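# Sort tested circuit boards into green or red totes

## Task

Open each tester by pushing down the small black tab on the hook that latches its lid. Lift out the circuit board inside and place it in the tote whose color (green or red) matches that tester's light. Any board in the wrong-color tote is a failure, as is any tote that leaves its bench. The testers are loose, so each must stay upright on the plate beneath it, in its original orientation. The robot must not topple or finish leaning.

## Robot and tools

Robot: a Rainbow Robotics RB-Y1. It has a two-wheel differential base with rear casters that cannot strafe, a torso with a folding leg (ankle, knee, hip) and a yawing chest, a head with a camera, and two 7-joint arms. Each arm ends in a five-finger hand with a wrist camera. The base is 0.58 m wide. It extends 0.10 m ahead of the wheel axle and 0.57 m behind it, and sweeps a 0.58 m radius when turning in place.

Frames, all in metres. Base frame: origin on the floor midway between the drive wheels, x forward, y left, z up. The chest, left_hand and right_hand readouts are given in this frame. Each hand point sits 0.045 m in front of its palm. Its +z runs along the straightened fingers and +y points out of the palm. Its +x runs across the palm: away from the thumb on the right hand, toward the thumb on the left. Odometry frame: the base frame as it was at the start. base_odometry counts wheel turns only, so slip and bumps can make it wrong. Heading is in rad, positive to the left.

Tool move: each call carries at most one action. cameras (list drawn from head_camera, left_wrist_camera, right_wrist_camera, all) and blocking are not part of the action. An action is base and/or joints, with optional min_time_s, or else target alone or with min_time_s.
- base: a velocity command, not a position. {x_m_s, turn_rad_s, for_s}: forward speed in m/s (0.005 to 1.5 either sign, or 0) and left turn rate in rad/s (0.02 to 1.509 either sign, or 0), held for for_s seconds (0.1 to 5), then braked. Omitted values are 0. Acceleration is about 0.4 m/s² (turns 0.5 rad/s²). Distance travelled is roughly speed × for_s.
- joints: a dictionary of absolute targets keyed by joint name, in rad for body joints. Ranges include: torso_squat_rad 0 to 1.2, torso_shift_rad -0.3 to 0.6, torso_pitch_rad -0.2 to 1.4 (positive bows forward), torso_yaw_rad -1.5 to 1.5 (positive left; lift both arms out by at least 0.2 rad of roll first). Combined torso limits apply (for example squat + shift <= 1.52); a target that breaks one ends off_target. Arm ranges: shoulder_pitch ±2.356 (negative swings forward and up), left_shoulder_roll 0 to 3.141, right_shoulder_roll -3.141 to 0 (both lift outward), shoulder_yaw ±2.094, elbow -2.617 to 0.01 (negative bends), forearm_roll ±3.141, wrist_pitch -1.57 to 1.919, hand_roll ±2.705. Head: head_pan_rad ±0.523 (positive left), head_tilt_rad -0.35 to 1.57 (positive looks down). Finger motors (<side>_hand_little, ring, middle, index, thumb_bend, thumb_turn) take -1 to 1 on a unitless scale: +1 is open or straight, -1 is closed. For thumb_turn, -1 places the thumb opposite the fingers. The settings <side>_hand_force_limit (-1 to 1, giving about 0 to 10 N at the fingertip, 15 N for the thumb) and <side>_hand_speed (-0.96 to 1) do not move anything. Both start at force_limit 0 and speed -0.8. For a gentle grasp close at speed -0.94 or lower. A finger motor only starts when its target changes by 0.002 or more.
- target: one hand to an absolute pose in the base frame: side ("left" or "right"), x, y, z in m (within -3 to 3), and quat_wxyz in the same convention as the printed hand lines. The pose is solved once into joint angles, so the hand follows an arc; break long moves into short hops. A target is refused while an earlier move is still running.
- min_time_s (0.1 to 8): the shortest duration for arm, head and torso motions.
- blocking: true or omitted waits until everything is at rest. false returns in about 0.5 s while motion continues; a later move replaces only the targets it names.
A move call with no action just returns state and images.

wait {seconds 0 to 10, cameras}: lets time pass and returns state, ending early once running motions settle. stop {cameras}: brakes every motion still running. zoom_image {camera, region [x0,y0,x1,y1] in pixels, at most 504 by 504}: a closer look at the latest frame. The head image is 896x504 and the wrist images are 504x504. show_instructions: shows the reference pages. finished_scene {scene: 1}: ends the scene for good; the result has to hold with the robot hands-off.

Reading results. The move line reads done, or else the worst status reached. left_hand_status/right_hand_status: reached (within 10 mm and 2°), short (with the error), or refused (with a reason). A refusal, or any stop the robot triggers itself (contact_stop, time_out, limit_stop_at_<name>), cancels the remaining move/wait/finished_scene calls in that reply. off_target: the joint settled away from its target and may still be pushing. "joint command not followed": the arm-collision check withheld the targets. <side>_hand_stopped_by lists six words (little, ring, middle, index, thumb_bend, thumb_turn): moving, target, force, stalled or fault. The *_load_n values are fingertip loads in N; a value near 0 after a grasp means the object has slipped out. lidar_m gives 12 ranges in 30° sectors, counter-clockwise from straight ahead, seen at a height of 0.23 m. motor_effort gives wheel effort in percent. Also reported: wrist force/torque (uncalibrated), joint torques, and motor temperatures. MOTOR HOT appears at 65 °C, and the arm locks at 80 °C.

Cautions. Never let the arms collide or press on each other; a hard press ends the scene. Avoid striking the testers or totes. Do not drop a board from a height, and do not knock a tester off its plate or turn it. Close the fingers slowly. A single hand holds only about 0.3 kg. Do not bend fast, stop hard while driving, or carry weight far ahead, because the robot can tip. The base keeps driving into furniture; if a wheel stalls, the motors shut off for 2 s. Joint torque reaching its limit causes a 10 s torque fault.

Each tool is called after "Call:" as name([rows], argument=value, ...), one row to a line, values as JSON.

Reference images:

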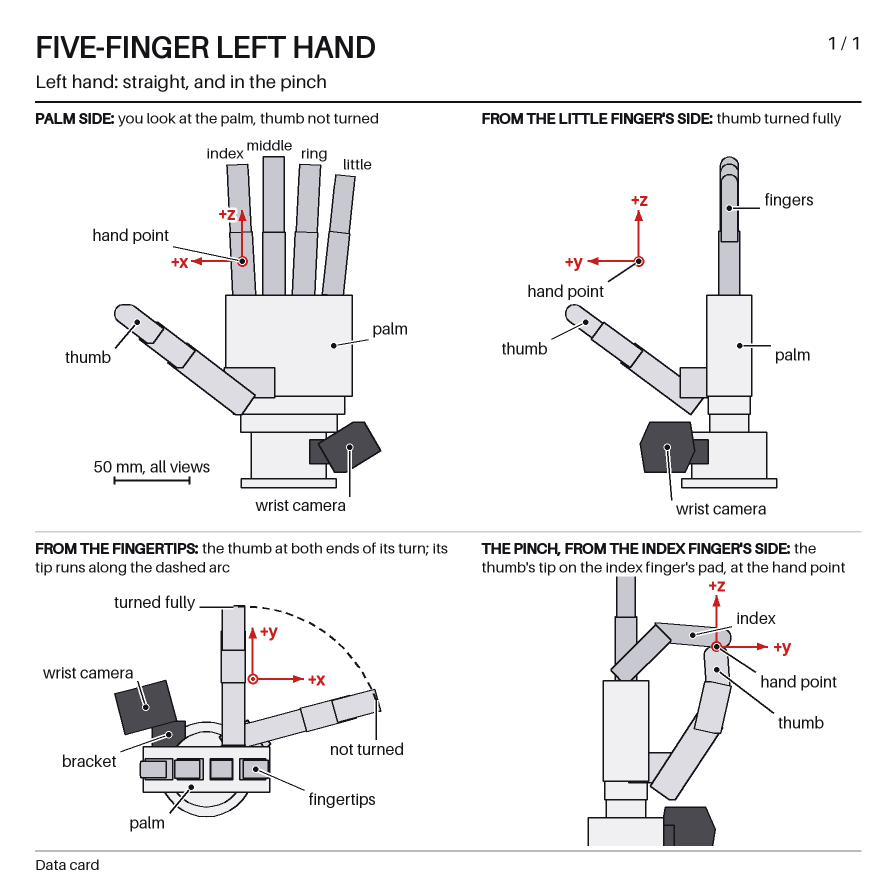

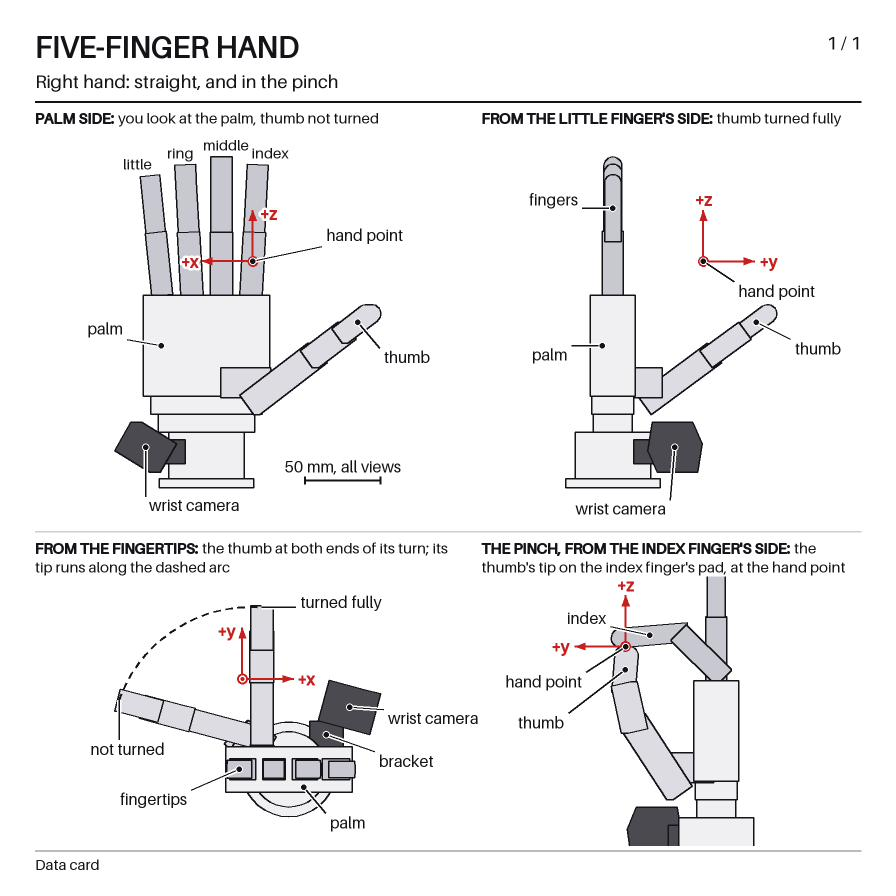

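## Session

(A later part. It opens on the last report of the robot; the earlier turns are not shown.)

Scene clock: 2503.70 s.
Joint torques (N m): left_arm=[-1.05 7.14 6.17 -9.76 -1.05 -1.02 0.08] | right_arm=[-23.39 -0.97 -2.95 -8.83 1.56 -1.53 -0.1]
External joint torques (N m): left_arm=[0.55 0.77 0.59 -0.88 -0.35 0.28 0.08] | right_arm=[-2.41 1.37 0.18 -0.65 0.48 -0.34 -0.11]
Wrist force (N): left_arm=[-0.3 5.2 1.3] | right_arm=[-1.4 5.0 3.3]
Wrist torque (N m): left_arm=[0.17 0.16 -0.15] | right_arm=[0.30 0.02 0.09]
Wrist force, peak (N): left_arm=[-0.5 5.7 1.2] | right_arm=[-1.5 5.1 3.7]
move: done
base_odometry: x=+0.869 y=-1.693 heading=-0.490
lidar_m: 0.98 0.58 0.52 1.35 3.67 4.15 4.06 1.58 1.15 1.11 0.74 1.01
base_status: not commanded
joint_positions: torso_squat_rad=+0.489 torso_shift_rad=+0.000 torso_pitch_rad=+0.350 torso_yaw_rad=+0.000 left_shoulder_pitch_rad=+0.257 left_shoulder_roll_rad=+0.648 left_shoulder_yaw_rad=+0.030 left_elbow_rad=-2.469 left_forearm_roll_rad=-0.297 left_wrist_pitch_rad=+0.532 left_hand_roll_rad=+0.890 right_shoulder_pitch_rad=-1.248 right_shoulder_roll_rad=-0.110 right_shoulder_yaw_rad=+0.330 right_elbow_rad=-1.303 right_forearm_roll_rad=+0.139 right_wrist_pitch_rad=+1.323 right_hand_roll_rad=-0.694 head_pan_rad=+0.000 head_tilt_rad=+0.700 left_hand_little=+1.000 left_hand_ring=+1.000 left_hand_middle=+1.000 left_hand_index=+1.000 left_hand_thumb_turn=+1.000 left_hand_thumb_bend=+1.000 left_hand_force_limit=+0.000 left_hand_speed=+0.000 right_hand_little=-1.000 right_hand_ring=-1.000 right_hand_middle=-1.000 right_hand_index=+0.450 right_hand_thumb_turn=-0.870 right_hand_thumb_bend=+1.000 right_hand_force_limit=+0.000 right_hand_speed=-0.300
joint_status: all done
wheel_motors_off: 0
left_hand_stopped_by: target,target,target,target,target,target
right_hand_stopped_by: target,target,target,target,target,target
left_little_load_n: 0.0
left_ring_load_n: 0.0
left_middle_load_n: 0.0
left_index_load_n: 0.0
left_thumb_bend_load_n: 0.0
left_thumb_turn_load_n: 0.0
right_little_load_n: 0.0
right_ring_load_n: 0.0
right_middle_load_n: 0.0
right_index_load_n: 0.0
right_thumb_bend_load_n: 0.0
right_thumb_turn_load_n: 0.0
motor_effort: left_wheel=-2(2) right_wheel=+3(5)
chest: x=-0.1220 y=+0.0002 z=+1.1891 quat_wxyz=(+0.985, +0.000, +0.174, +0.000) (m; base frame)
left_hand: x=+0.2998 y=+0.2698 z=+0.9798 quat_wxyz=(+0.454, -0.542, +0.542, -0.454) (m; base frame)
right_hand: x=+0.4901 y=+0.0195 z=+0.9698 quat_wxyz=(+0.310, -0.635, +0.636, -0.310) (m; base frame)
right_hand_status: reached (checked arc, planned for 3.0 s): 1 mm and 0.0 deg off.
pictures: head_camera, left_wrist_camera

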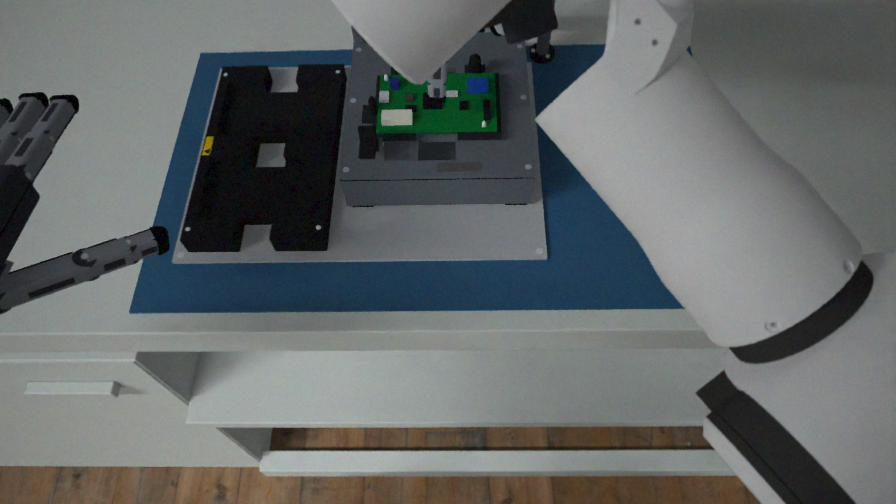

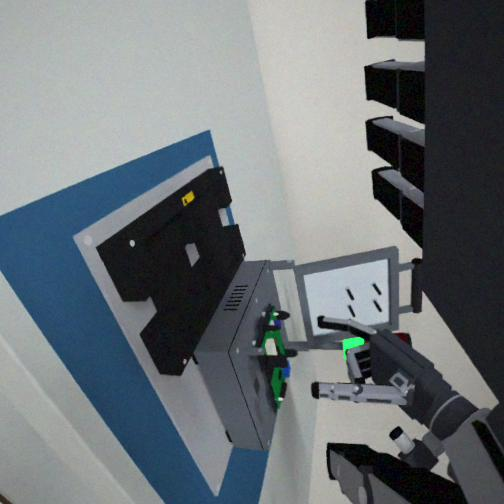

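Call:
move(target={"side":"right","x":0.4905,"y":0.02,"z":0.935,"quat_wxyz":[0.31,-0.6355,0.6355,-0.31]}, min_time_s=2)

Call:
move(target={"side":"right","x":0.4905,"y":0.02,"z":0.920,"quat_wxyz":[0.31,-0.6355,0.6355,-0.31]}, min_time_s=2, cameras=["head_camera","left_wrist_camera"])

Call:
zoom_image(camera="left_wrist_camera", region=[230, 280, 350, 430])

Call:
zoom_image(camera="head_camera", region=[360, 60, 520, 190])

Scene clock: 2514.80 s.
Joint torques (N m): left_arm=[-1.45 7.07 5.59 -9.87 -1.11 -1.58 0.04] | right_arm=[-20.01 -0.6 -2.58 -8.97 1.6 -1.52 -0.12]
External joint torques (N m): left_arm=[0.15 0.69 0.01 -0.99 -0.42 -0.27 0.04] | right_arm=[0.7 1.28 0.44 -0.56 0.51 -0.37 -0.13]
Wrist force (N): left_arm=[-0.7 5.2 1.2] | right_arm=[-1.5 5.0 3.2]
Wrist torque (N m): left_arm=[0.19 0.24 -0.17] | right_arm=[0.33 0.05 0.07]
Wrist force, peak (N): left_arm=[-0.3 5.7 1.7] | right_arm=[-1.5 5.0 3.7]
move: done
base_odometry: x=+0.869 y=-1.693 heading=-0.490
lidar_m: 0.98 0.58 0.53 1.34 3.67 4.15 4.05 1.57 1.16 1.11 0.72 1.02
base_status: not commanded
joint_positions: torso_squat_rad=+0.489 torso_shift_rad=+0.000 torso_pitch_rad=+0.350 torso_yaw_rad=+0.000 left_shoulder_pitch_rad=+0.257 left_shoulder_roll_rad=+0.648 left_shoulder_yaw_rad=+0.030 left_elbow_rad=-2.469 left_forearm_roll_rad=-0.297 left_wrist_pitch_rad=+0.532 left_hand_roll_rad=+0.890 right_shoulder_pitch_rad=-1.200 right_shoulder_roll_rad=-0.101 right_shoulder_yaw_rad=+0.358 right_elbow_rad=-1.249 right_forearm_roll_rad=+0.169 right_wrist_pitch_rad=+1.233 right_hand_roll_rad=-0.733 head_pan_rad=+0.000 head_tilt_rad=+0.700 left_hand_little=+1.000 left_hand_ring=+1.000 left_hand_middle=+1.000 left_hand_index=+1.000 left_hand_thumb_turn=+1.000 left_hand_thumb_bend=+1.000 left_hand_force_limit=+0.000 left_hand_speed=+0.000 right_hand_little=-1.000 right_hand_ring=-1.000 right_hand_middle=-1.000 right_hand_index=+0.450 right_hand_thumb_turn=-0.870 right_hand_thumb_bend=+1.000 right_hand_force_limit=+0.000 right_hand_speed=-0.300
joint_status: all done
wheel_motors_off: 0
left_hand_stopped_by: target,target,target,target,target,target
right_hand_stopped_by: target,target,target,target,target,target
left_little_load_n: 0.0
left_ring_load_n: 0.0
left_middle_load_n: -0.5
left_index_load_n: 0.0
left_thumb_bend_load_n: 0.0
left_thumb_turn_load_n: -0.5
right_little_load_n: 0.0
right_ring_load_n: 0.0
right_middle_load_n: 0.0
right_index_load_n: 0.0
right_thumb_bend_load_n: 0.0
right_thumb_turn_load_n: 0.0
motor_effort: left_wheel=-2(3) right_wheel=+3(4)
chest: x=-0.1220 y=+0.0002 z=+1.1891 quat_wxyz=(+0.985, +0.000, +0.174, +0.000) (m; base frame)
left_hand: x=+0.2998 y=+0.2698 z=+0.9798 quat_wxyz=(+0.454, -0.542, +0.542, -0.454) (m; base frame)
right_hand: x=+0.4903 y=+0.0197 z=+0.9353 quat_wxyz=(+0.310, -0.635, +0.636, -0.310) (m; base frame)
right_hand_status: reached (checked arc, planned for 2.0 s): 0 mm and 0.0 deg off.
pictures: none

Scene clock: 2517.13 s.
Joint torques (N m): left_arm=[-1.33 6.8 5.91 -9.52 -1.09 -1.36 -0.03] | right_arm=[-19.56 0.08 -2.36 -9.06 1.66 -1.44 -0.09]
External joint torques (N m): left_arm=[0.26 0.43 0.33 -0.64 -0.4 -0.05 -0.03] | right_arm=[1.05 1.79 0.6 -0.57 0.56 -0.3 -0.09]
Wrist force (N): left_arm=[-0.3 5.5 1.4] | right_arm=[-1.5 4.5 3.5]
Wrist torque (N m): left_arm=[0.24 0.12 -0.16] | right_arm=[0.22 0.05 0.05]
Wrist force, peak (N): left_arm=[-0.7 5.6 1.6] | right_arm=[-1.7 5.1 3.5]
move: done
base_odometry: x=+0.869 y=-1.693 heading=-0.490
lidar_m: 0.98 0.57 0.53 1.35 3.67 4.15 4.06 1.57 1.15 1.11 0.73 1.00
base_status: not commanded
joint_positions: torso_squat_rad=+0.489 torso_shift_rad=+0.000 torso_pitch_rad=+0.350 torso_yaw_rad=+0.000 left_shoulder_pitch_rad=+0.257 left_shoulder_roll_rad=+0.648 left_shoulder_yaw_rad=+0.030 left_elbow_rad=-2.469 left_forearm_roll_rad=-0.297 left_wrist_pitch_rad=+0.532 left_hand_roll_rad=+0.890 right_shoulder_pitch_rad=-1.184 right_shoulder_roll_rad=-0.096 right_shoulder_yaw_rad=+0.369 right_elbow_rad=-1.216 right_forearm_roll_rad=+0.183 right_wrist_pitch_rad=+1.190 right_hand_roll_rad=-0.752 head_pan_rad=+0.000 head_tilt_rad=+0.700 left_hand_little=+1.000 left_hand_ring=+1.000 left_hand_middle=+1.000 left_hand_index=+1.000 left_hand_thumb_turn=+1.000 left_hand_thumb_bend=+1.000 left_hand_force_limit=+0.000 left_hand_speed=+0.000 right_hand_little=-1.000 right_hand_ring=-1.000 right_hand_middle=-1.000 right_hand_index=+0.450 right_hand_thumb_turn=-0.870 right_hand_thumb_bend=+1.000 right_hand_force_limit=+0.000 right_hand_speed=-0.300
joint_status: all done
wheel_motors_off: 0
left_hand_stopped_by: target,target,target,target,target,target
right_hand_stopped_by: target,target,target,target,target,target
left_little_load_n: 0.0
left_ring_load_n: 0.0
left_middle_load_n: 0.0
left_index_load_n: 0.0
left_thumb_bend_load_n: 0.0
left_thumb_turn_load_n: -0.5
right_little_load_n: 0.0
right_ring_load_n: 0.0
right_middle_load_n: 0.0
right_index_load_n: 0.0
right_thumb_bend_load_n: 0.0
right_thumb_turn_load_n: 0.0
motor_effort: left_wheel=-1(2) right_wheel=+4(4)
chest: x=-0.1220 y=+0.0002 z=+1.1891 quat_wxyz=(+0.985, +0.000, +0.174, +0.000) (m; base frame)
left_hand: x=+0.2998 y=+0.2698 z=+0.9798 quat_wxyz=(+0.454, -0.542, +0.542, -0.454) (m; base frame)
right_hand: x=+0.4906 y=+0.0198 z=+0.9202 quat_wxyz=(+0.310, -0.635, +0.636, -0.310) (m; base frame)
right_hand_status: reached (checked arc, planned for 2.0 s): 0 mm and 0.0 deg off.
pictures: head_camera, left_wrist_camera

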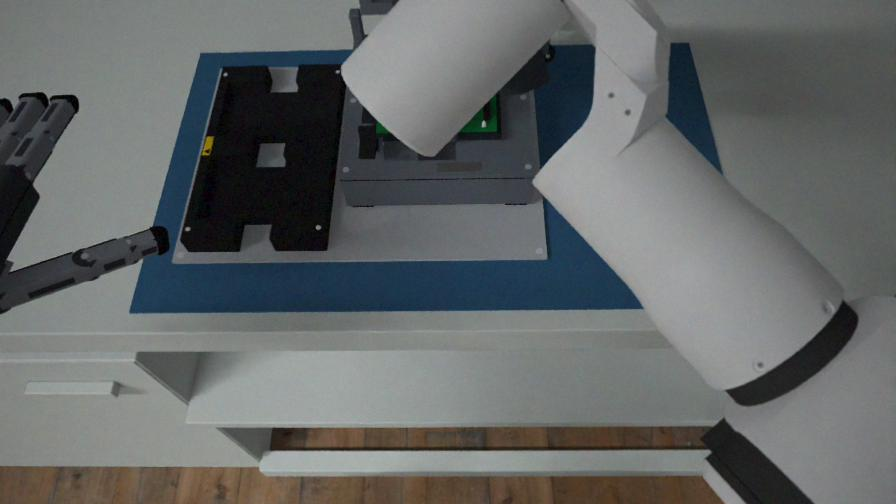

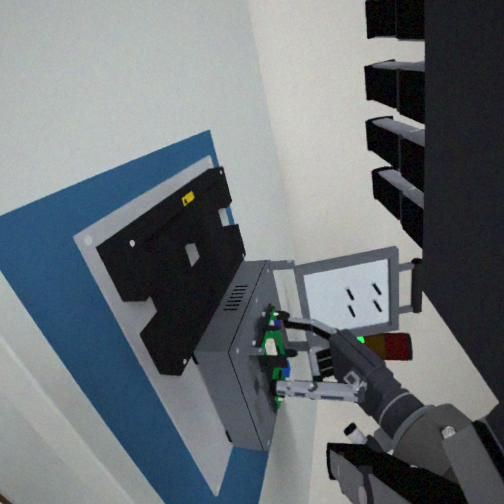

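Scaled by 3.360.

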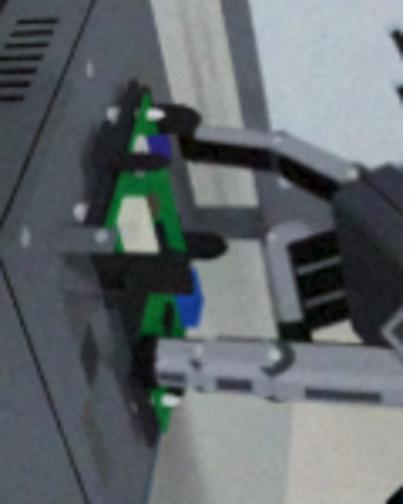

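Scaled by 3.150.

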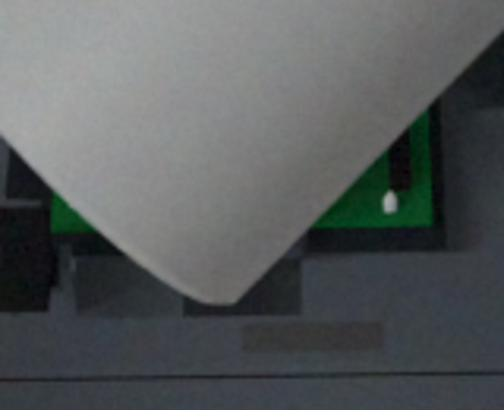

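Call:
move(target={"side":"right","x":0.4915,"y":0.02,"z":0.9162,"quat_wxyz":[0.31,-0.6355,0.6355,-0.31]}, min_time_s=1.5)

Call:
move(joints={"right_hand_speed":-0.94,"right_hand_force_limit":-0.3,"right_hand_index":0.05}, cameras=["left_wrist_camera","right_wrist_camera"])

Call:
zoom_image(camera="left_wrist_camera", region=[230, 280, 350, 430])

Scene clock: 2534.30 s.
Joint torques (N m): left_arm=[-1.54 6.64 6.29 -9.72 -1.12 -1.22 -0.05] | right_arm=[-19.39 -0.07 -2.46 -9.15 1.46 -1.48 -0.07]
External joint torques (N m): left_arm=[0.05 0.26 0.71 -0.84 -0.43 0.08 -0.05] | right_arm=[1.23 1.63 0.47 -0.63 0.36 -0.35 -0.08]
Wrist force (N): left_arm=[-0.2 5.4 1.2] | right_arm=[-1.4 4.8 3.5]
Wrist torque (N m): left_arm=[0.23 0.14 -0.15] | right_arm=[0.25 0.04 0.07]
Wrist force, peak (N): left_arm=[-0.7 5.7 1.2] | right_arm=[-1.6 5.0 3.4]
move: done
base_odometry: x=+0.869 y=-1.693 heading=-0.490
lidar_m: 0.98 0.58 0.53 1.35 3.68 4.15 4.04 1.58 1.15 1.10 0.74 1.02
base_status: not commanded
joint_positions: torso_squat_rad=+0.489 torso_shift_rad=+0.000 torso_pitch_rad=+0.350 torso_yaw_rad=+0.000 left_shoulder_pitch_rad=+0.257 left_shoulder_roll_rad=+0.648 left_shoulder_yaw_rad=+0.030 left_elbow_rad=-2.469 left_forearm_roll_rad=-0.297 left_wrist_pitch_rad=+0.532 left_hand_roll_rad=+0.890 right_shoulder_pitch_rad=-1.183 right_shoulder_roll_rad=-0.095 right_shoulder_yaw_rad=+0.370 right_elbow_rad=-1.202 right_forearm_roll_rad=+0.186 right_wrist_pitch_rad=+1.176 right_hand_roll_rad=-0.756 head_pan_rad=+0.000 head_tilt_rad=+0.700 left_hand_little=+1.000 left_hand_ring=+1.000 left_hand_middle=+1.000 left_hand_index=+1.000 left_hand_thumb_turn=+1.000 left_hand_thumb_bend=+1.000 left_hand_force_limit=+0.000 left_hand_speed=+0.000 right_hand_little=-1.000 right_hand_ring=-1.000 right_hand_middle=-1.000 right_hand_index=+0.450 right_hand_thumb_turn=-0.870 right_hand_thumb_bend=+1.000 right_hand_force_limit=+0.000 right_hand_speed=-0.300
joint_status: all done
wheel_motors_off: 0
left_hand_stopped_by: target,target,target,target,target,target
right_hand_stopped_by: target,target,target,target,target,target
left_little_load_n: 0.0
left_ring_load_n: 0.0
left_middle_load_n: 0.0
left_index_load_n: 0.0
left_thumb_bend_load_n: 0.0
left_thumb_turn_load_n: 0.0
right_little_load_n: 0.0
right_ring_load_n: 0.0
right_middle_load_n: 0.0
right_index_load_n: 0.0
right_thumb_bend_load_n: 0.0
right_thumb_turn_load_n: 0.0
motor_effort: left_wheel=-2(2) right_wheel=+3(5)
chest: x=-0.1220 y=+0.0002 z=+1.1891 quat_wxyz=(+0.985, +0.000, +0.174, +0.000) (m; base frame)
left_hand: x=+0.2998 y=+0.2698 z=+0.9798 quat_wxyz=(+0.454, -0.542, +0.542, -0.454) (m; base frame)
right_hand: x=+0.4915 y=+0.0197 z=+0.9164 quat_wxyz=(+0.310, -0.635, +0.636, -0.310) (m; base frame)
right_hand_status: reached (checked arc, planned for 1.5 s): 0 mm and 0.0 deg off.
pictures: none

Scene clock: 2536.17 s.
Joint torques (N m): left_arm=[-1.62 6.66 6.27 -9.77 -1.01 -1.17 0.08] | right_arm=[-19.69 -0.28 -2.37 -9.16 1.23 -0.95 0.01]
External joint torques (N m): left_arm=[-0.03 0.28 0.69 -0.89 -0.32 0.13 0.07] | right_arm=[0.93 1.43 0.56 -0.65 0.13 0.18 0]
Wrist force (N): left_arm=[-0.6 5.1 1.3] | right_arm=[-1.9 3.0 6.6]
Wrist torque (N m): left_arm=[0.20 0.22 -0.16] | right_arm=[0.31 0.07 0.09]
Wrist force, peak (N): left_arm=[-0.5 5.8 1.2] | right_arm=[-1.9 2.7 7.1]
move: off_target
base_odometry: x=+0.869 y=-1.693 heading=-0.490
lidar_m: 0.98 0.58 0.53 1.35 3.68 4.15 4.06 1.58 1.15 1.11 0.73 1.02
base_status: not commanded
joint_positions: torso_squat_rad=+0.489 torso_shift_rad=+0.000 torso_pitch_rad=+0.350 torso_yaw_rad=+0.000 left_shoulder_pitch_rad=+0.257 left_shoulder_roll_rad=+0.648 left_shoulder_yaw_rad=+0.030 left_elbow_rad=-2.469 left_forearm_roll_rad=-0.297 left_wrist_pitch_rad=+0.532 left_hand_roll_rad=+0.890 right_shoulder_pitch_rad=-1.183 right_shoulder_roll_rad=-0.095 right_shoulder_yaw_rad=+0.370 right_elbow_rad=-1.202 right_forearm_roll_rad=+0.186 right_wrist_pitch_rad=+1.176 right_hand_roll_rad=-0.756 head_pan_rad=+0.000 head_tilt_rad=+0.700 left_hand_little=+1.000 left_hand_ring=+1.000 left_hand_middle=+1.000 left_hand_index=+1.000 left_hand_thumb_turn=+1.000 left_hand_thumb_bend=+1.000 left_hand_force_limit=+0.000 left_hand_speed=+0.000 right_hand_little=-1.000 right_hand_ring=-1.000 right_hand_middle=-1.000 right_hand_index=+0.198 right_hand_thumb_turn=-0.870 right_hand_thumb_bend=+1.000 right_hand_force_limit=-0.300 right_hand_speed=-0.940
joint_status: right_hand_index off_target (ended at +0.198, target +0.050); the others done
wheel_motors_off: 0
left_hand_stopped_by: target,target,target,target,target,target
right_hand_stopped_by: target,target,target,force,target,target
left_little_load_n: 0.0
left_ring_load_n: -0.5
left_middle_load_n: 0.0
left_index_load_n: 0.0
left_thumb_bend_load_n: 0.0
left_thumb_turn_load_n: 0.0
right_little_load_n: 0.0
right_ring_load_n: 0.0
right_middle_load_n: 0.0
right_index_load_n: 4.5
right_thumb_bend_load_n: 0.0
right_thumb_turn_load_n: 0.0
motor_effort: left_wheel=-2(2) right_wheel=+3(5)
chest: x=-0.1220 y=+0.0002 z=+1.1891 quat_wxyz=(+0.985, +0.000, +0.174, +0.000) (m; base frame)
left_hand: x=+0.2998 y=+0.2698 z=+0.9797 quat_wxyz=(+0.454, -0.542, +0.542, -0.454) (m; base frame)
right_hand: x=+0.4916 y=+0.0197 z=+0.9164 quat_wxyz=(+0.310, -0.635, +0.636, -0.310) (m; base frame)
pictures: left_wrist_camera, right_wrist_camera

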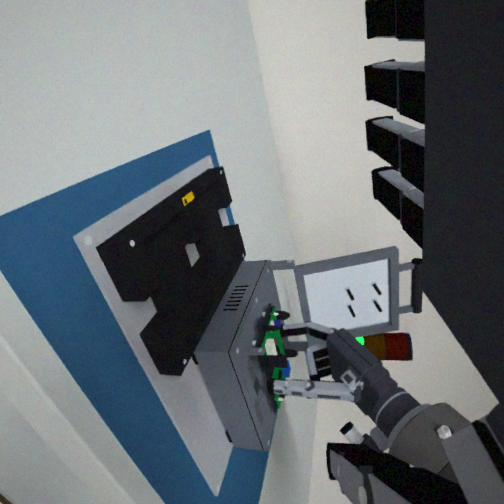

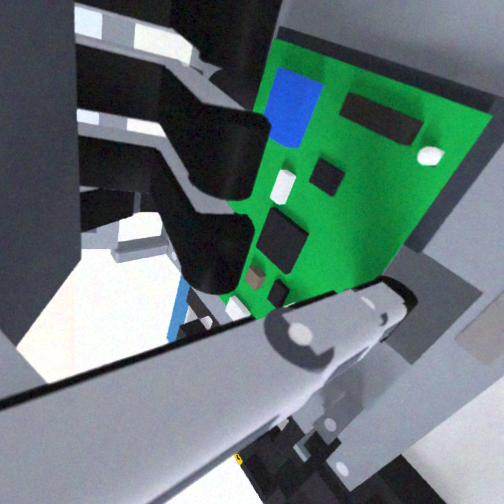

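Scaled by 3.360.

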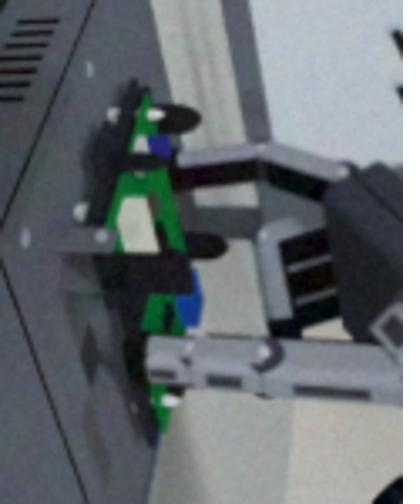

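Call:
move(target={"side":"right","x":0.4955,"y":0.02,"z":0.9162,"quat_wxyz":[0.31,-0.6355,0.6355,-0.31]}, min_time_s=1.5)

Call:
move(target={"side":"right","x":0.4975,"y":0.02,"z":0.9162,"quat_wxyz":[0.31,-0.6355,0.6355,-0.31]}, min_time_s=1.5)

Call:
move(joints={"right_hand_force_limit":-0.2,"right_hand_index":-0.1})

Scene clock: 2545.87 s.
Joint torques (N m): left_arm=[-1 6.89 5.49 -9.71 -0.98 -1.29 -0.15] | right_arm=[-23.89 -3.18 -6.74 -8.38 2.38 -3.13 -0.03]
External joint torques (N m): left_arm=[0.59 0.51 -0.09 -0.82 -0.28 0.02 -0.16] | right_arm=[-3.1 -1.35 -3.84 0.14 1.28 -2 -0.04]
Wrist force (N): left_arm=[-0.3 5.4 1.3] | right_arm=[-0.6 8.8 -11.2]
Wrist torque (N m): left_arm=[0.20 0.13 -0.17] | right_arm=[-0.23 0.13 0.10]
Wrist force, peak (N): left_arm=[-0.4 5.7 1.4] | right_arm=[-0.6 9.1 -11.2]
move: done
base_odometry: x=+0.869 y=-1.693 heading=-0.490
lidar_m: 0.98 0.57 0.54 1.34 3.68 4.15 4.04 1.57 1.15 1.11 0.73 1.02
base_status: not commanded
joint_positions: torso_squat_rad=+0.489 torso_shift_rad=+0.000 torso_pitch_rad=+0.350 torso_yaw_rad=+0.000 left_shoulder_pitch_rad=+0.257 left_shoulder_roll_rad=+0.648 left_shoulder_yaw_rad=+0.030 left_elbow_rad=-2.469 left_forearm_roll_rad=-0.297 left_wrist_pitch_rad=+0.532 left_hand_roll_rad=+0.890 right_shoulder_pitch_rad=-1.196 right_shoulder_roll_rad=-0.093 right_shoulder_yaw_rad=+0.367 right_elbow_rad=-1.176 right_forearm_roll_rad=+0.182 right_wrist_pitch_rad=+1.162 right_hand_roll_rad=-0.757 head_pan_rad=+0.000 head_tilt_rad=+0.700 left_hand_little=+1.000 left_hand_ring=+1.000 left_hand_middle=+1.000 left_hand_index=+1.000 left_hand_thumb_turn=+1.000 left_hand_thumb_bend=+1.000 left_hand_force_limit=+0.000 left_hand_speed=+0.000 right_hand_little=-1.000 right_hand_ring=-1.000 right_hand_middle=-1.000 right_hand_index=+0.197 right_hand_thumb_turn=-0.870 right_hand_thumb_bend=+1.001 right_hand_force_limit=-0.300 right_hand_speed=-0.940
joint_status: all done
wheel_motors_off: 0
left_hand_stopped_by: target,target,target,target,target,target
right_hand_stopped_by: target,target,target,force,target,target
left_little_load_n: 0.0
left_ring_load_n: 0.0
left_middle_load_n: -0.5
left_index_load_n: 0.0
left_thumb_bend_load_n: 0.0
left_thumb_turn_load_n: -0.5
right_little_load_n: 0.0
right_ring_load_n: 0.0
right_middle_load_n: 0.0
right_index_load_n: 0.0
right_thumb_bend_load_n: 2.5
right_thumb_turn_load_n: -1.0
motor_effort: left_wheel=-2(2) right_wheel=+3(5)
chest: x=-0.1220 y=+0.0002 z=+1.1891 quat_wxyz=(+0.985, +0.000, +0.174, +0.000) (m; base frame)
left_hand: x=+0.2998 y=+0.2698 z=+0.9797 quat_wxyz=(+0.454, -0.542, +0.542, -0.454) (m; base frame)
right_hand: x=+0.4948 y=+0.0201 z=+0.9157 quat_wxyz=(+0.310, -0.636, +0.636, -0.310) (m; base frame)
right_hand_status: reached (checked arc, planned for 1.5 s): 1 mm and 0.1 deg off.
pictures: none

Scene clock: 2547.70 s.
Joint torques (N m): left_arm=[-1.18 6.96 6.02 -9.7 -1.29 -1.25 0.03] | right_arm=[-25.25 -5.45 -7.8 -7.86 3.51 -4.82 -0.5]
External joint torques (N m): left_arm=[0.42 0.58 0.44 -0.82 -0.59 0.06 0.03] | right_arm=[-4.36 -3.54 -4.93 0.66 2.42 -3.69 -0.51]
Wrist force (N): left_arm=[-0.7 5.1 1.2] | right_arm=[1.2 12.4 -24.6]
Wrist torque (N m): left_arm=[0.19 0.23 -0.20] | right_arm=[-0.70 0.15 0.04]
Wrist force, peak (N): left_arm=[-0.6 5.6 1.3] | right_arm=[1.1 12.6 -24.6]
move: done
base_odometry: x=+0.869 y=-1.693 heading=-0.490
lidar_m: 0.98 0.57 0.53 1.35 3.68 4.14 4.04 1.57 1.14 1.11 0.74 1.01
base_status: not commanded
joint_positions: torso_squat_rad=+0.489 torso_shift_rad=+0.000 torso_pitch_rad=+0.350 torso_yaw_rad=+0.000 left_shoulder_pitch_rad=+0.257 left_shoulder_roll_rad=+0.648 left_shoulder_yaw_rad=+0.030 left_elbow_rad=-2.469 left_forearm_roll_rad=-0.297 left_wrist_pitch_rad=+0.532 left_hand_roll_rad=+0.890 right_shoulder_pitch_rad=-1.204 right_shoulder_roll_rad=-0.092 right_shoulder_yaw_rad=+0.365 right_elbow_rad=-1.160 right_forearm_roll_rad=+0.180 right_wrist_pitch_rad=+1.155 right_hand_roll_rad=-0.757 head_pan_rad=+0.000 head_tilt_rad=+0.700 left_hand_little=+1.000 left_hand_ring=+1.000 left_hand_middle=+1.000 left_hand_index=+1.000 left_hand_thumb_turn=+1.000 left_hand_thumb_bend=+1.000 left_hand_force_limit=+0.000 left_hand_speed=+0.000 right_hand_little=-1.000 right_hand_ring=-1.000 right_hand_middle=-1.000 right_hand_index=+0.197 right_hand_thumb_turn=-0.870 right_hand_thumb_bend=+1.001 right_hand_force_limit=-0.300 right_hand_speed=-0.940
joint_status: all done
wheel_motors_off: 0
left_hand_stopped_by: target,target,target,target,target,target
right_hand_stopped_by: target,target,target,force,target,target
left_little_load_n: 0.0
left_ring_load_n: 0.0
left_middle_load_n: 0.0
left_index_load_n: 0.0
left_thumb_bend_load_n: 0.0
left_thumb_turn_load_n: -0.5
right_little_load_n: 0.0
right_ring_load_n: 0.0
right_middle_load_n: 0.0
right_index_load_n: 0.0
right_thumb_bend_load_n: 4.5
right_thumb_turn_load_n: -3.5
motor_effort: left_wheel=-2(3) right_wheel=+4(5)
chest: x=-0.1222 y=+0.0002 z=+1.1892 quat_wxyz=(+0.985, +0.000, +0.174, +0.000) (m; base frame)
left_hand: x=+0.2996 y=+0.2698 z=+0.9798 quat_wxyz=(+0.454, -0.542, +0.542, -0.454) (m; base frame)
right_hand: x=+0.4964 y=+0.0205 z=+0.9155 quat_wxyz=(+0.310, -0.636, +0.636, -0.309) (m; base frame)
right_hand_status: reached (checked arc, planned for 1.5 s): 1 mm and 0.1 deg off.
pictures: none

Scene clock: 2548.47 s.
Joint torques (N m): left_arm=[-1.24 6.72 5.8 -9.45 -1.1 -1.34 0.03] | right_arm=[-25.1 -5.56 -7.06 -8.17 3.52 -4.72 -0.36]
External joint torques (N m): left_arm=[0.36 0.34 0.22 -0.57 -0.41 -0.03 0.02] | right_arm=[-4.21 -3.65 -4.18 0.35 2.43 -3.6 -0.37]
Wrist force (N): left_arm=[-0.7 5.4 1.8] | right_arm=[0.8 12.1 -21.8]
Wrist torque (N m): left_arm=[0.21 0.23 -0.18] | right_arm=[-0.66 0.17 0.06]
Wrist force, peak (N): left_arm=[-0.7 5.4 1.8] | right_arm=[1.2 12.9 -24.4]
move: off_target
base_odometry: x=+0.869 y=-1.693 heading=-0.490
lidar_m: 0.98 0.57 0.53 1.34 3.67 4.15 4.05 1.58 1.14 1.11 0.73 1.02
base_status: not commanded
joint_positions: torso_squat_rad=+0.489 torso_shift_rad=+0.000 torso_pitch_rad=+0.350 torso_yaw_rad=+0.000 left_shoulder_pitch_rad=+0.257 left_shoulder_roll_rad=+0.648 left_shoulder_yaw_rad=+0.030 left_elbow_rad=-2.469 left_forearm_roll_rad=-0.297 left_wrist_pitch_rad=+0.532 left_hand_roll_rad=+0.890 right_shoulder_pitch_rad=-1.204 right_shoulder_roll_rad=-0.092 right_shoulder_yaw_rad=+0.365 right_elbow_rad=-1.160 right_forearm_roll_rad=+0.180 right_wrist_pitch_rad=+1.155 right_hand_roll_rad=-0.757 head_pan_rad=+0.000 head_tilt_rad=+0.700 left_hand_little=+1.000 left_hand_ring=+1.000 left_hand_middle=+1.000 left_hand_index=+1.000 left_hand_thumb_turn=+1.000 left_hand_thumb_bend=+1.000 left_hand_force_limit=+0.000 left_hand_speed=+0.000 right_hand_little=-1.000 right_hand_ring=-1.000 right_hand_middle=-1.000 right_hand_index=+0.148 right_hand_thumb_turn=-0.870 right_hand_thumb_bend=+1.002 right_hand_force_limit=-0.200 right_hand_speed=-0.940
joint_status: right_hand_index off_target (ended at +0.148, target -0.100); the others done
wheel_motors_off: 0
left_hand_stopped_by: target,target,target,target,target,target
right_hand_stopped_by: target,target,target,force,target,target
left_little_load_n: 0.0
left_ring_load_n: 0.0
left_middle_load_n: 0.0
left_index_load_n: -0.5
left_thumb_bend_load_n: 0.0
left_thumb_turn_load_n: -0.5
right_little_load_n: 0.0
right_ring_load_n: 0.0
right_middle_load_n: 0.0
right_index_load_n: 4.0
right_thumb_bend_load_n: 5.0
right_thumb_turn_load_n: -3.0
motor_effort: left_wheel=-1(2) right_wheel=+4(5)
chest: x=-0.1222 y=+0.0002 z=+1.1892 quat_wxyz=(+0.985, +0.000, +0.174, +0.000) (m; base frame)
left_hand: x=+0.2996 y=+0.2698 z=+0.9798 quat_wxyz=(+0.454, -0.542, +0.542, -0.454) (m; base frame)
right_hand: x=+0.4964 y=+0.0205 z=+0.9156 quat_wxyz=(+0.310, -0.636, +0.636, -0.309) (m; base frame)
pictures: none

Call:
move(target={"side":"right","x":0.4955,"y":0.02,"z":0.9162,"quat_wxyz":[0.31,-0.6355,0.6355,-0.31]}, min_time_s=1.5)

Call:
move(target={"side":"right","x":0.4955,"y":0.02,"z":0.922,"quat_wxyz":[0.31,-0.6355,0.6355,-0.31]}, min_time_s=1.5)

Call:
move(target={"side":"right","x":0.4955,"y":0.02,"z":0.930,"quat_wxyz":[0.31,-0.6355,0.6355,-0.31]}, min_time_s=1.5, cameras=["left_wrist_camera","right_wrist_camera"])

Call:
zoom_image(camera="left_wrist_camera", region=[230, 280, 350, 430])

Scene clock: 2569.77 s.
Joint torques (N m): left_arm=[-1.62 7.03 6.14 -9.68 -1.23 -1.16 0.1] | right_arm=[-21.56 -5.32 -3.24 -10.15 2.86 -2.36 -0.25]
External joint torques (N m): left_arm=[-0.02 0.65 0.56 -0.8 -0.54 0.14 0.09] | right_arm=[-0.74 -3.47 -0.36 -1.63 1.76 -1.23 -0.25]
Wrist force (N): left_arm=[-0.4 5.1 1.5] | right_arm=[-0.9 9.1 -6.7]
Wrist torque (N m): left_arm=[0.15 0.18 -0.14] | right_arm=[-0.13 0.10 0.07]
Wrist force, peak (N): left_arm=[-0.8 5.9 1.4] | right_arm=[0.8 12.0 -22.4]
move: done
base_odometry: x=+0.869 y=-1.693 heading=-0.490
lidar_m: 0.98 0.57 0.53 1.33 3.66 4.15 4.05 1.57 1.14 1.10 0.73 1.02
base_status: not commanded
joint_positions: torso_squat_rad=+0.489 torso_shift_rad=+0.000 torso_pitch_rad=+0.350 torso_yaw_rad=+0.000 left_shoulder_pitch_rad=+0.257 left_shoulder_roll_rad=+0.648 left_shoulder_yaw_rad=+0.030 left_elbow_rad=-2.469 left_forearm_roll_rad=-0.297 left_wrist_pitch_rad=+0.532 left_hand_roll_rad=+0.890 right_shoulder_pitch_rad=-1.199 right_shoulder_roll_rad=-0.092 right_shoulder_yaw_rad=+0.366 right_elbow_rad=-1.171 right_forearm_roll_rad=+0.181 right_wrist_pitch_rad=+1.161 right_hand_roll_rad=-0.757 head_pan_rad=+0.000 head_tilt_rad=+0.700 left_hand_little=+1.000 left_hand_ring=+1.000 left_hand_middle=+1.000 left_hand_index=+1.000 left_hand_thumb_turn=+1.000 left_hand_thumb_bend=+1.000 left_hand_force_limit=+0.000 left_hand_speed=+0.000 right_hand_little=-1.000 right_hand_ring=-1.000 right_hand_middle=-1.000 right_hand_index=+0.149 right_hand_thumb_turn=-0.870 right_hand_thumb_bend=+1.002 right_hand_force_limit=-0.200 right_hand_speed=-0.940
joint_status: all done
wheel_motors_off: 0
left_hand_stopped_by: target,target,target,target,target,target
right_hand_stopped_by: target,target,target,force,target,target
left_little_load_n: 0.0
left_ring_load_n: 0.0
left_middle_load_n: 0.0
left_index_load_n: 0.0
left_thumb_bend_load_n: 0.0
left_thumb_turn_load_n: -0.5
right_little_load_n: 0.0
right_ring_load_n: 0.0
right_middle_load_n: 0.0
right_index_load_n: 8.5
right_thumb_bend_load_n: 3.0
right_thumb_turn_load_n: -3.0
motor_effort: left_wheel=-1(2) right_wheel=+5(6)
chest: x=-0.1222 y=+0.0002 z=+1.1892 quat_wxyz=(+0.985, +0.000, +0.174, +0.000) (m; base frame)
left_hand: x=+0.2996 y=+0.2698 z=+0.9798 quat_wxyz=(+0.454, -0.542, +0.542, -0.454) (m; base frame)
right_hand: x=+0.4951 y=+0.0205 z=+0.9159 quat_wxyz=(+0.310, -0.636, +0.636, -0.309) (m; base frame)
right_hand_status: reached (checked arc, planned for 1.5 s): 1 mm and 0.1 deg off.
pictures: none

Scene clock: 2571.60 s.
Joint torques (N m): left_arm=[-1.54 7.01 6.63 -9.47 -1.12 -1.12 0.08] | right_arm=[-23.49 -2.8 -5.65 -10.21 0.75 -0.79 0.76]
External joint torques (N m): left_arm=[0.06 0.63 1.05 -0.59 -0.42 0.19 0.08] | right_arm=[-2.63 -0.88 -2.73 -1.71 -0.34 0.34 0.76]
Wrist force (N): left_arm=[-0.3 4.7 1.3] | right_arm=[-1.5 5.1 3.7]
Wrist torque (N m): left_arm=[0.11 0.15 -0.14] | right_arm=[0.33 0.06 0.29]
Wrist force, peak (N): left_arm=[-0.5 5.8 1.4] | right_arm=[-3.3 11.4 0.1]
move: done
base_odometry: x=+0.869 y=-1.693 heading=-0.490
lidar_m: 0.98 0.58 0.54 1.34 3.68 4.15 4.05 1.58 1.16 1.11 0.73 1.02
base_status: not commanded
joint_positions: torso_squat_rad=+0.489 torso_shift_rad=+0.000 torso_pitch_rad=+0.350 torso_yaw_rad=+0.000 left_shoulder_pitch_rad=+0.257 left_shoulder_roll_rad=+0.648 left_shoulder_yaw_rad=+0.030 left_elbow_rad=-2.469 left_forearm_roll_rad=-0.297 left_wrist_pitch_rad=+0.532 left_hand_roll_rad=+0.890 right_shoulder_pitch_rad=-1.205 right_shoulder_roll_rad=-0.095 right_shoulder_yaw_rad=+0.362 right_elbow_rad=-1.183 right_forearm_roll_rad=+0.176 right_wrist_pitch_rad=+1.176 right_hand_roll_rad=-0.750 head_pan_rad=+0.000 head_tilt_rad=+0.700 left_hand_little=+1.000 left_hand_ring=+1.000 left_hand_middle=+1.000 left_hand_index=+1.000 left_hand_thumb_turn=+1.000 left_hand_thumb_bend=+1.000 left_hand_force_limit=+0.000 left_hand_speed=+0.000 right_hand_little=-1.000 right_hand_ring=-1.000 right_hand_middle=-1.000 right_hand_index=+0.148 right_hand_thumb_turn=-0.870 right_hand_thumb_bend=+1.000 right_hand_force_limit=-0.200 right_hand_speed=-0.940
joint_status: all done
wheel_motors_off: 0
left_hand_stopped_by: target,target,target,target,target,target
right_hand_stopped_by: target,target,target,force,target,target
left_little_load_n: 0.0
left_ring_load_n: 0.0
left_middle_load_n: 0.0
left_index_load_n: 0.0
left_thumb_bend_load_n: 0.0
left_thumb_turn_load_n: 0.0
right_little_load_n: 0.0
right_ring_load_n: 0.0
right_middle_load_n: 0.0
right_index_load_n: 0.0
right_thumb_bend_load_n: 0.0
right_thumb_turn_load_n: 0.0
motor_effort: left_wheel=-1(2) right_wheel=+4(6)
chest: x=-0.1221 y=+0.0002 z=+1.1891 quat_wxyz=(+0.985, +0.000, +0.174, +0.000) (m; base frame)
left_hand: x=+0.2997 y=+0.2698 z=+0.9798 quat_wxyz=(+0.454, -0.542, +0.542, -0.454) (m; base frame)
right_hand: x=+0.4954 y=+0.0202 z=+0.9212 quat_wxyz=(+0.310, -0.636, +0.636, -0.310) (m; base frame)
right_hand_status: reached (checked arc, planned for 1.5 s): 1 mm and 0.1 deg off.
pictures: none

Scene clock: 2573.43 s.
Joint torques (N m): left_arm=[-0.92 6.89 5.96 -9.38 -1.01 -1.21 0.05] | right_arm=[-23.51 -3.11 -5.73 -10.37 0.89 -0.7 0.7]
External joint torques (N m): left_arm=[0.67 0.52 0.38 -0.5 -0.31 0.1 0.04] | right_arm=[-2.6 -1.1 -2.78 -1.91 -0.2 0.45 0.69]
Wrist force (N): left_arm=[-0.9 5.1 1.0] | right_arm=[-1.4 5.2 3.4]
Wrist torque (N m): left_arm=[0.19 0.24 -0.19] | right_arm=[0.34 0.04 0.30]
Wrist force, peak (N): left_arm=[-0.8 5.6 1.6] | right_arm=[-1.5 5.3 3.5]
move: done
base_odometry: x=+0.869 y=-1.693 heading=-0.490
lidar_m: 0.98 0.57 0.53 1.34 3.67 4.15 4.04 1.56 1.15 1.11 0.74 1.01
base_status: not commanded
joint_positions: torso_squat_rad=+0.489 torso_shift_rad=+0.000 torso_pitch_rad=+0.350 torso_yaw_rad=+0.000 left_shoulder_pitch_rad=+0.257 left_shoulder_roll_rad=+0.648 left_shoulder_yaw_rad=+0.030 left_elbow_rad=-2.469 left_forearm_roll_rad=-0.297 left_wrist_pitch_rad=+0.532 left_hand_roll_rad=+0.890 right_shoulder_pitch_rad=-1.214 right_shoulder_roll_rad=-0.098 right_shoulder_yaw_rad=+0.357 right_elbow_rad=-1.199 right_forearm_roll_rad=+0.169 right_wrist_pitch_rad=+1.198 right_hand_roll_rad=-0.740 head_pan_rad=+0.000 head_tilt_rad=+0.700 left_hand_little=+1.000 left_hand_ring=+1.000 left_hand_middle=+1.000 left_hand_index=+1.000 left_hand_thumb_turn=+1.000 left_hand_thumb_bend=+1.000 left_hand_force_limit=+0.000 left_hand_speed=+0.000 right_hand_little=-1.000 right_hand_ring=-1.000 right_hand_middle=-1.000 right_hand_index=+0.148 right_hand_thumb_turn=-0.870 right_hand_thumb_bend=+1.000 right_hand_force_limit=-0.200 right_hand_speed=-0.940
joint_status: all done
wheel_motors_off: 0
left_hand_stopped_by: target,target,target,target,target,target
right_hand_stopped_by: target,target,target,force,target,target
left_little_load_n: 0.0
left_ring_load_n: 0.0
left_middle_load_n: 0.0
left_index_load_n: 0.0
left_thumb_bend_load_n: 0.0
left_thumb_turn_load_n: -0.5
right_little_load_n: 0.5
right_ring_load_n: 0.0
right_middle_load_n: 0.0
right_index_load_n: 0.0
right_thumb_bend_load_n: 0.0
right_thumb_turn_load_n: 0.0
motor_effort: left_wheel=-1(2) right_wheel=+5(6)
chest: x=-0.1221 y=+0.0002 z=+1.1891 quat_wxyz=(+0.985, +0.000, +0.174, +0.000) (m; base frame)
left_hand: x=+0.2997 y=+0.2698 z=+0.9798 quat_wxyz=(+0.454, -0.542, +0.542, -0.454) (m; base frame)
right_hand: x=+0.4954 y=+0.0202 z=+0.9292 quat_wxyz=(+0.310, -0.636, +0.636, -0.310) (m; base frame)
right_hand_status: reached (checked arc, planned for 1.5 s): 1 mm and 0.0 deg off.
pictures: left_wrist_camera, right_wrist_camera

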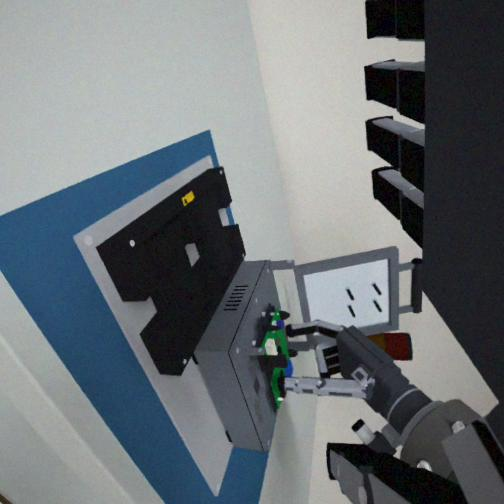

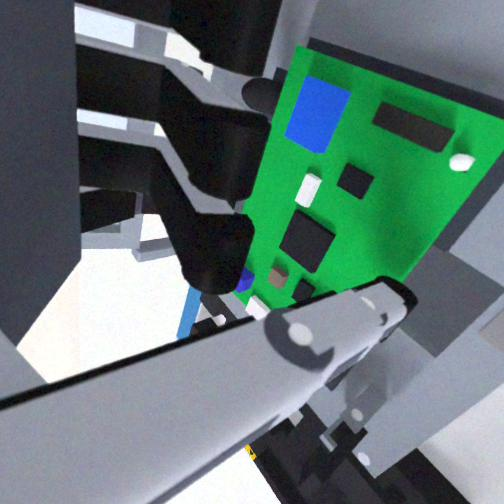

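Scaled by 3.360.

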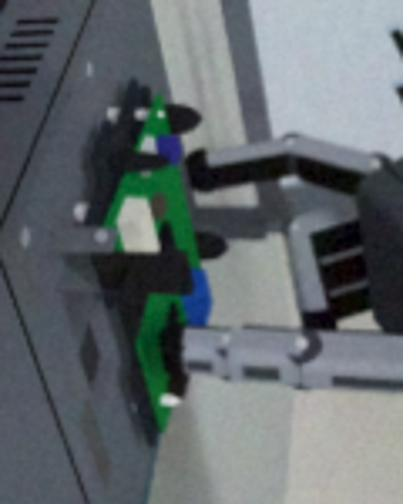

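Call:
move(joints={"right_hand_speed":-0.8,"right_hand_index":0.45})

Call:
move(target={"side":"right","x":0.4905,"y":0.02,"z":0.92,"quat_wxyz":[0.31,-0.6355,0.6355,-0.31]}, min_time_s=1.5)

Call:
move(target={"side":"right","x":0.491,"y":0.02,"z":0.9125,"quat_wxyz":[0.31,-0.6355,0.6355,-0.31]}, min_time_s=1.5, cameras=["left_wrist_camera","right_wrist_camera"])

Call:
zoom_image(camera="left_wrist_camera", region=[230, 280, 350, 430])

Scene clock: 2585.43 s.
Joint torques (N m): left_arm=[-1.34 6.72 6.09 -9.5 -1.31 -1.26 0.07] | right_arm=[-23.47 -2.93 -5.36 -10.04 0.85 -0.77 0.74]
External joint torques (N m): left_arm=[0.26 0.34 0.51 -0.61 -0.62 0.05 0.06] | right_arm=[-2.55 -0.92 -2.41 -1.58 -0.25 0.37 0.74]
Wrist force (N): left_arm=[-0.4 5.4 1.5] | right_arm=[-1.6 5.2 3.4]
Wrist torque (N m): left_arm=[0.22 0.18 -0.17] | right_arm=[0.34 0.06 0.28]
Wrist force, peak (N): left_arm=[-0.6 5.9 1.2] | right_arm=[-1.6 5.1 3.6]
move: done
base_odometry: x=+0.869 y=-1.693 heading=-0.490
lidar_m: 0.97 0.57 0.53 1.34 3.67 4.15 4.05 1.58 1.15 1.10 0.74 1.01
base_status: not commanded
joint_positions: torso_squat_rad=+0.489 torso_shift_rad=+0.000 torso_pitch_rad=+0.350 torso_yaw_rad=+0.000 left_shoulder_pitch_rad=+0.257 left_shoulder_roll_rad=+0.648 left_shoulder_yaw_rad=+0.030 left_elbow_rad=-2.469 left_forearm_roll_rad=-0.297 left_wrist_pitch_rad=+0.532 left_hand_roll_rad=+0.890 right_shoulder_pitch_rad=-1.214 right_shoulder_roll_rad=-0.098 right_shoulder_yaw_rad=+0.357 right_elbow_rad=-1.199 right_forearm_roll_rad=+0.169 right_wrist_pitch_rad=+1.198 right_hand_roll_rad=-0.740 head_pan_rad=+0.000 head_tilt_rad=+0.700 left_hand_little=+1.000 left_hand_ring=+1.000 left_hand_middle=+1.000 left_hand_index=+1.000 left_hand_thumb_turn=+1.000 left_hand_thumb_bend=+1.000 left_hand_force_limit=+0.000 left_hand_speed=+0.000 right_hand_little=-1.000 right_hand_ring=-1.000 right_hand_middle=-1.000 right_hand_index=+0.450 right_hand_thumb_turn=-0.870 right_hand_thumb_bend=+1.000 right_hand_force_limit=-0.200 right_hand_speed=-0.800
joint_status: all done
wheel_motors_off: 0
left_hand_stopped_by: target,target,target,target,target,target
right_hand_stopped_by: target,target,target,target,target,target
left_little_load_n: 0.0
left_ring_load_n: 0.0
left_middle_load_n: 0.0
left_index_load_n: 0.0
left_thumb_bend_load_n: 0.0
left_thumb_turn_load_n: 0.0
right_little_load_n: 0.0
right_ring_load_n: 0.0
right_middle_load_n: 0.0
right_index_load_n: 0.0
right_thumb_bend_load_n: 0.0
right_thumb_turn_load_n: 0.0
motor_effort: left_wheel=-1(1) right_wheel=+4(6)
chest: x=-0.1221 y=+0.0002 z=+1.1891 quat_wxyz=(+0.985, +0.000, +0.174, +0.000) (m; base frame)
left_hand: x=+0.2997 y=+0.2698 z=+0.9798 quat_wxyz=(+0.454, -0.542, +0.542, -0.454) (m; base frame)
right_hand: x=+0.4954 y=+0.0202 z=+0.9292 quat_wxyz=(+0.310, -0.636, +0.636, -0.310) (m; base frame)
pictures: none

Scene clock: 2587.27 s.
Joint torques (N m): left_arm=[-1.47 6.98 5.87 -9.63 -0.95 -1.06 -0.18] | right_arm=[-19.66 0.05 -2.34 -10.22 1.58 -1.57 -0.13]
External joint torques (N m): left_arm=[0.12 0.6 0.29 -0.75 -0.26 0.24 -0.19] | right_arm=[0.95 1.76 0.61 -1.72 0.48 -0.43 -0.13]
Wrist force (N): left_arm=[-0.5 5.3 1.3] | right_arm=[-1.6 5.0 3.5]
Wrist torque (N m): left_arm=[0.22 0.16 -0.16] | right_arm=[0.29 0.08 0.06]
Wrist force, peak (N): left_arm=[-0.6 5.7 1.6] | right_arm=[-1.7 5.2 3.3]
move: done
base_odometry: x=+0.869 y=-1.693 heading=-0.490
lidar_m: 0.97 0.57 0.53 1.35 3.66 4.14 4.05 1.57 1.16 1.10 0.72 1.02
base_status: not commanded
joint_positions: torso_squat_rad=+0.489 torso_shift_rad=+0.000 torso_pitch_rad=+0.350 torso_yaw_rad=+0.000 left_shoulder_pitch_rad=+0.257 left_shoulder_roll_rad=+0.648 left_shoulder_yaw_rad=+0.030 left_elbow_rad=-2.469 left_forearm_roll_rad=-0.297 left_wrist_pitch_rad=+0.532 left_hand_roll_rad=+0.890 right_shoulder_pitch_rad=-1.185 right_shoulder_roll_rad=-0.096 right_shoulder_yaw_rad=+0.368 right_elbow_rad=-1.216 right_forearm_roll_rad=+0.182 right_wrist_pitch_rad=+1.191 right_hand_roll_rad=-0.751 head_pan_rad=+0.000 head_tilt_rad=+0.700 left_hand_little=+1.000 left_hand_ring=+1.000 left_hand_middle=+1.000 left_hand_index=+1.000 left_hand_thumb_turn=+1.000 left_hand_thumb_bend=+1.000 left_hand_force_limit=+0.000 left_hand_speed=+0.000 right_hand_little=-1.000 right_hand_ring=-1.000 right_hand_middle=-1.000 right_hand_index=+0.450 right_hand_thumb_turn=-0.870 right_hand_thumb_bend=+1.000 right_hand_force_limit=-0.200 right_hand_speed=-0.800
joint_status: all done
wheel_motors_off: 0
left_hand_stopped_by: target,target,target,target,target,target
right_hand_stopped_by: target,target,target,target,target,target
left_little_load_n: 0.0
left_ring_load_n: 0.0
left_middle_load_n: 0.0
left_index_load_n: 0.0
left_thumb_bend_load_n: 0.0
left_thumb_turn_load_n: -0.5
right_little_load_n: 0.0
right_ring_load_n: 0.0
right_middle_load_n: 0.0
right_index_load_n: 0.0
right_thumb_bend_load_n: 0.0
right_thumb_turn_load_n: 0.0
motor_effort: left_wheel=-1(1) right_wheel=+4(6)
chest: x=-0.1221 y=+0.0002 z=+1.1891 quat_wxyz=(+0.985, +0.000, +0.174, +0.000) (m; base frame)
left_hand: x=+0.2997 y=+0.2698 z=+0.9798 quat_wxyz=(+0.454, -0.542, +0.542, -0.454) (m; base frame)
right_hand: x=+0.4905 y=+0.0198 z=+0.9202 quat_wxyz=(+0.310, -0.636, +0.636, -0.310) (m; base frame)
right_hand_status: reached (checked arc, planned for 1.5 s): 0 mm and 0.1 deg off.
pictures: none

Scene clock: 2589.10 s.
Joint torques (N m): left_arm=[-1.2 7.15 5.84 -9.46 -1.25 -1.18 -0.05] | right_arm=[-19.8 -0.22 -2.22 -9.17 1.57 -1.46 -0.24]
External joint torques (N m): left_arm=[0.4 0.77 0.26 -0.58 -0.56 0.12 -0.06] | right_arm=[0.77 1.41 0.69 -0.64 0.47 -0.34 -0.24]
Wrist force (N): left_arm=[-0.2 5.2 1.4] | right_arm=[-1.5 5.0 3.3]
Wrist torque (N m): left_arm=[0.19 0.13 -0.14] | right_arm=[0.30 0.05 0.08]
Wrist force, peak (N): left_arm=[-0.9 5.7 1.3] | right_arm=[-1.5 5.3 3.2]
move: done
base_odometry: x=+0.869 y=-1.693 heading=-0.490
lidar_m: 0.97 0.57 0.53 1.35 3.67 4.15 4.05 1.57 1.15 1.10 0.73 1.02
base_status: not commanded
joint_positions: torso_squat_rad=+0.489 torso_shift_rad=+0.000 torso_pitch_rad=+0.350 torso_yaw_rad=+0.000 left_shoulder_pitch_rad=+0.257 left_shoulder_roll_rad=+0.648 left_shoulder_yaw_rad=+0.030 left_elbow_rad=-2.469 left_forearm_roll_rad=-0.297 left_wrist_pitch_rad=+0.532 left_hand_roll_rad=+0.890 right_shoulder_pitch_rad=-1.177 right_shoulder_roll_rad=-0.093 right_shoulder_yaw_rad=+0.373 right_elbow_rad=-1.199 right_forearm_roll_rad=+0.190 right_wrist_pitch_rad=+1.169 right_hand_roll_rad=-0.760 head_pan_rad=+0.000 head_tilt_rad=+0.700 left_hand_little=+1.000 left_hand_ring=+1.000 left_hand_middle=+1.000 left_hand_index=+1.000 left_hand_thumb_turn=+1.000 left_hand_thumb_bend=+1.000 left_hand_force_limit=+0.000 left_hand_speed=+0.000 right_hand_little=-1.000 right_hand_ring=-1.000 right_hand_middle=-1.000 right_hand_index=+0.450 right_hand_thumb_turn=-0.870 right_hand_thumb_bend=+1.000 right_hand_force_limit=-0.200 right_hand_speed=-0.800
joint_status: all done
wheel_motors_off: 0
left_hand_stopped_by: target,target,target,target,target,target
right_hand_stopped_by: target,target,target,target,target,target
left_little_load_n: 0.0
left_ring_load_n: 0.0
left_middle_load_n: 0.0
left_index_load_n: 0.0
left_thumb_bend_load_n: 0.0
left_thumb_turn_load_n: 0.0
right_little_load_n: 0.0
right_ring_load_n: 0.0
right_middle_load_n: 0.0
right_index_load_n: 0.0
right_thumb_bend_load_n: 0.0
right_thumb_turn_load_n: 0.0
motor_effort: left_wheel=-1(2) right_wheel=+5(6)
chest: x=-0.1221 y=+0.0002 z=+1.1891 quat_wxyz=(+0.985, +0.000, +0.174, +0.000) (m; base frame)
left_hand: x=+0.2997 y=+0.2698 z=+0.9798 quat_wxyz=(+0.454, -0.542, +0.542, -0.454) (m; base frame)
right_hand: x=+0.4908 y=+0.0197 z=+0.9128 quat_wxyz=(+0.310, -0.635, +0.636, -0.310) (m; base frame)
right_hand_status: reached (checked arc, planned for 1.5 s): 1 mm and 0.0 deg off.
pictures: left_wrist_camera, right_wrist_camera

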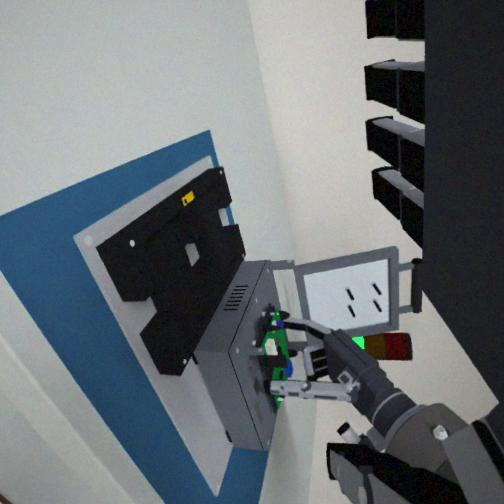

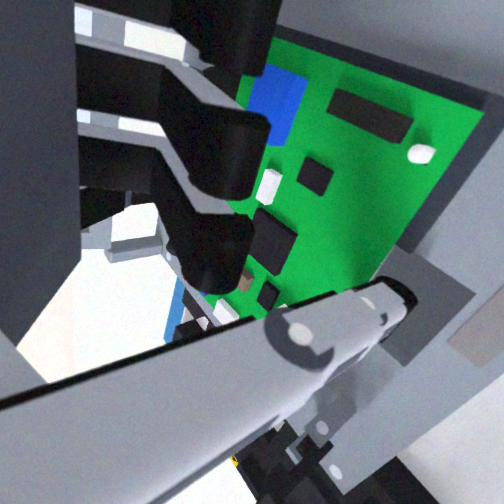

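Scaled by 3.360.

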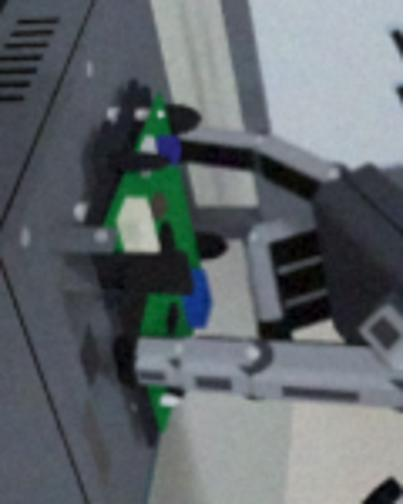

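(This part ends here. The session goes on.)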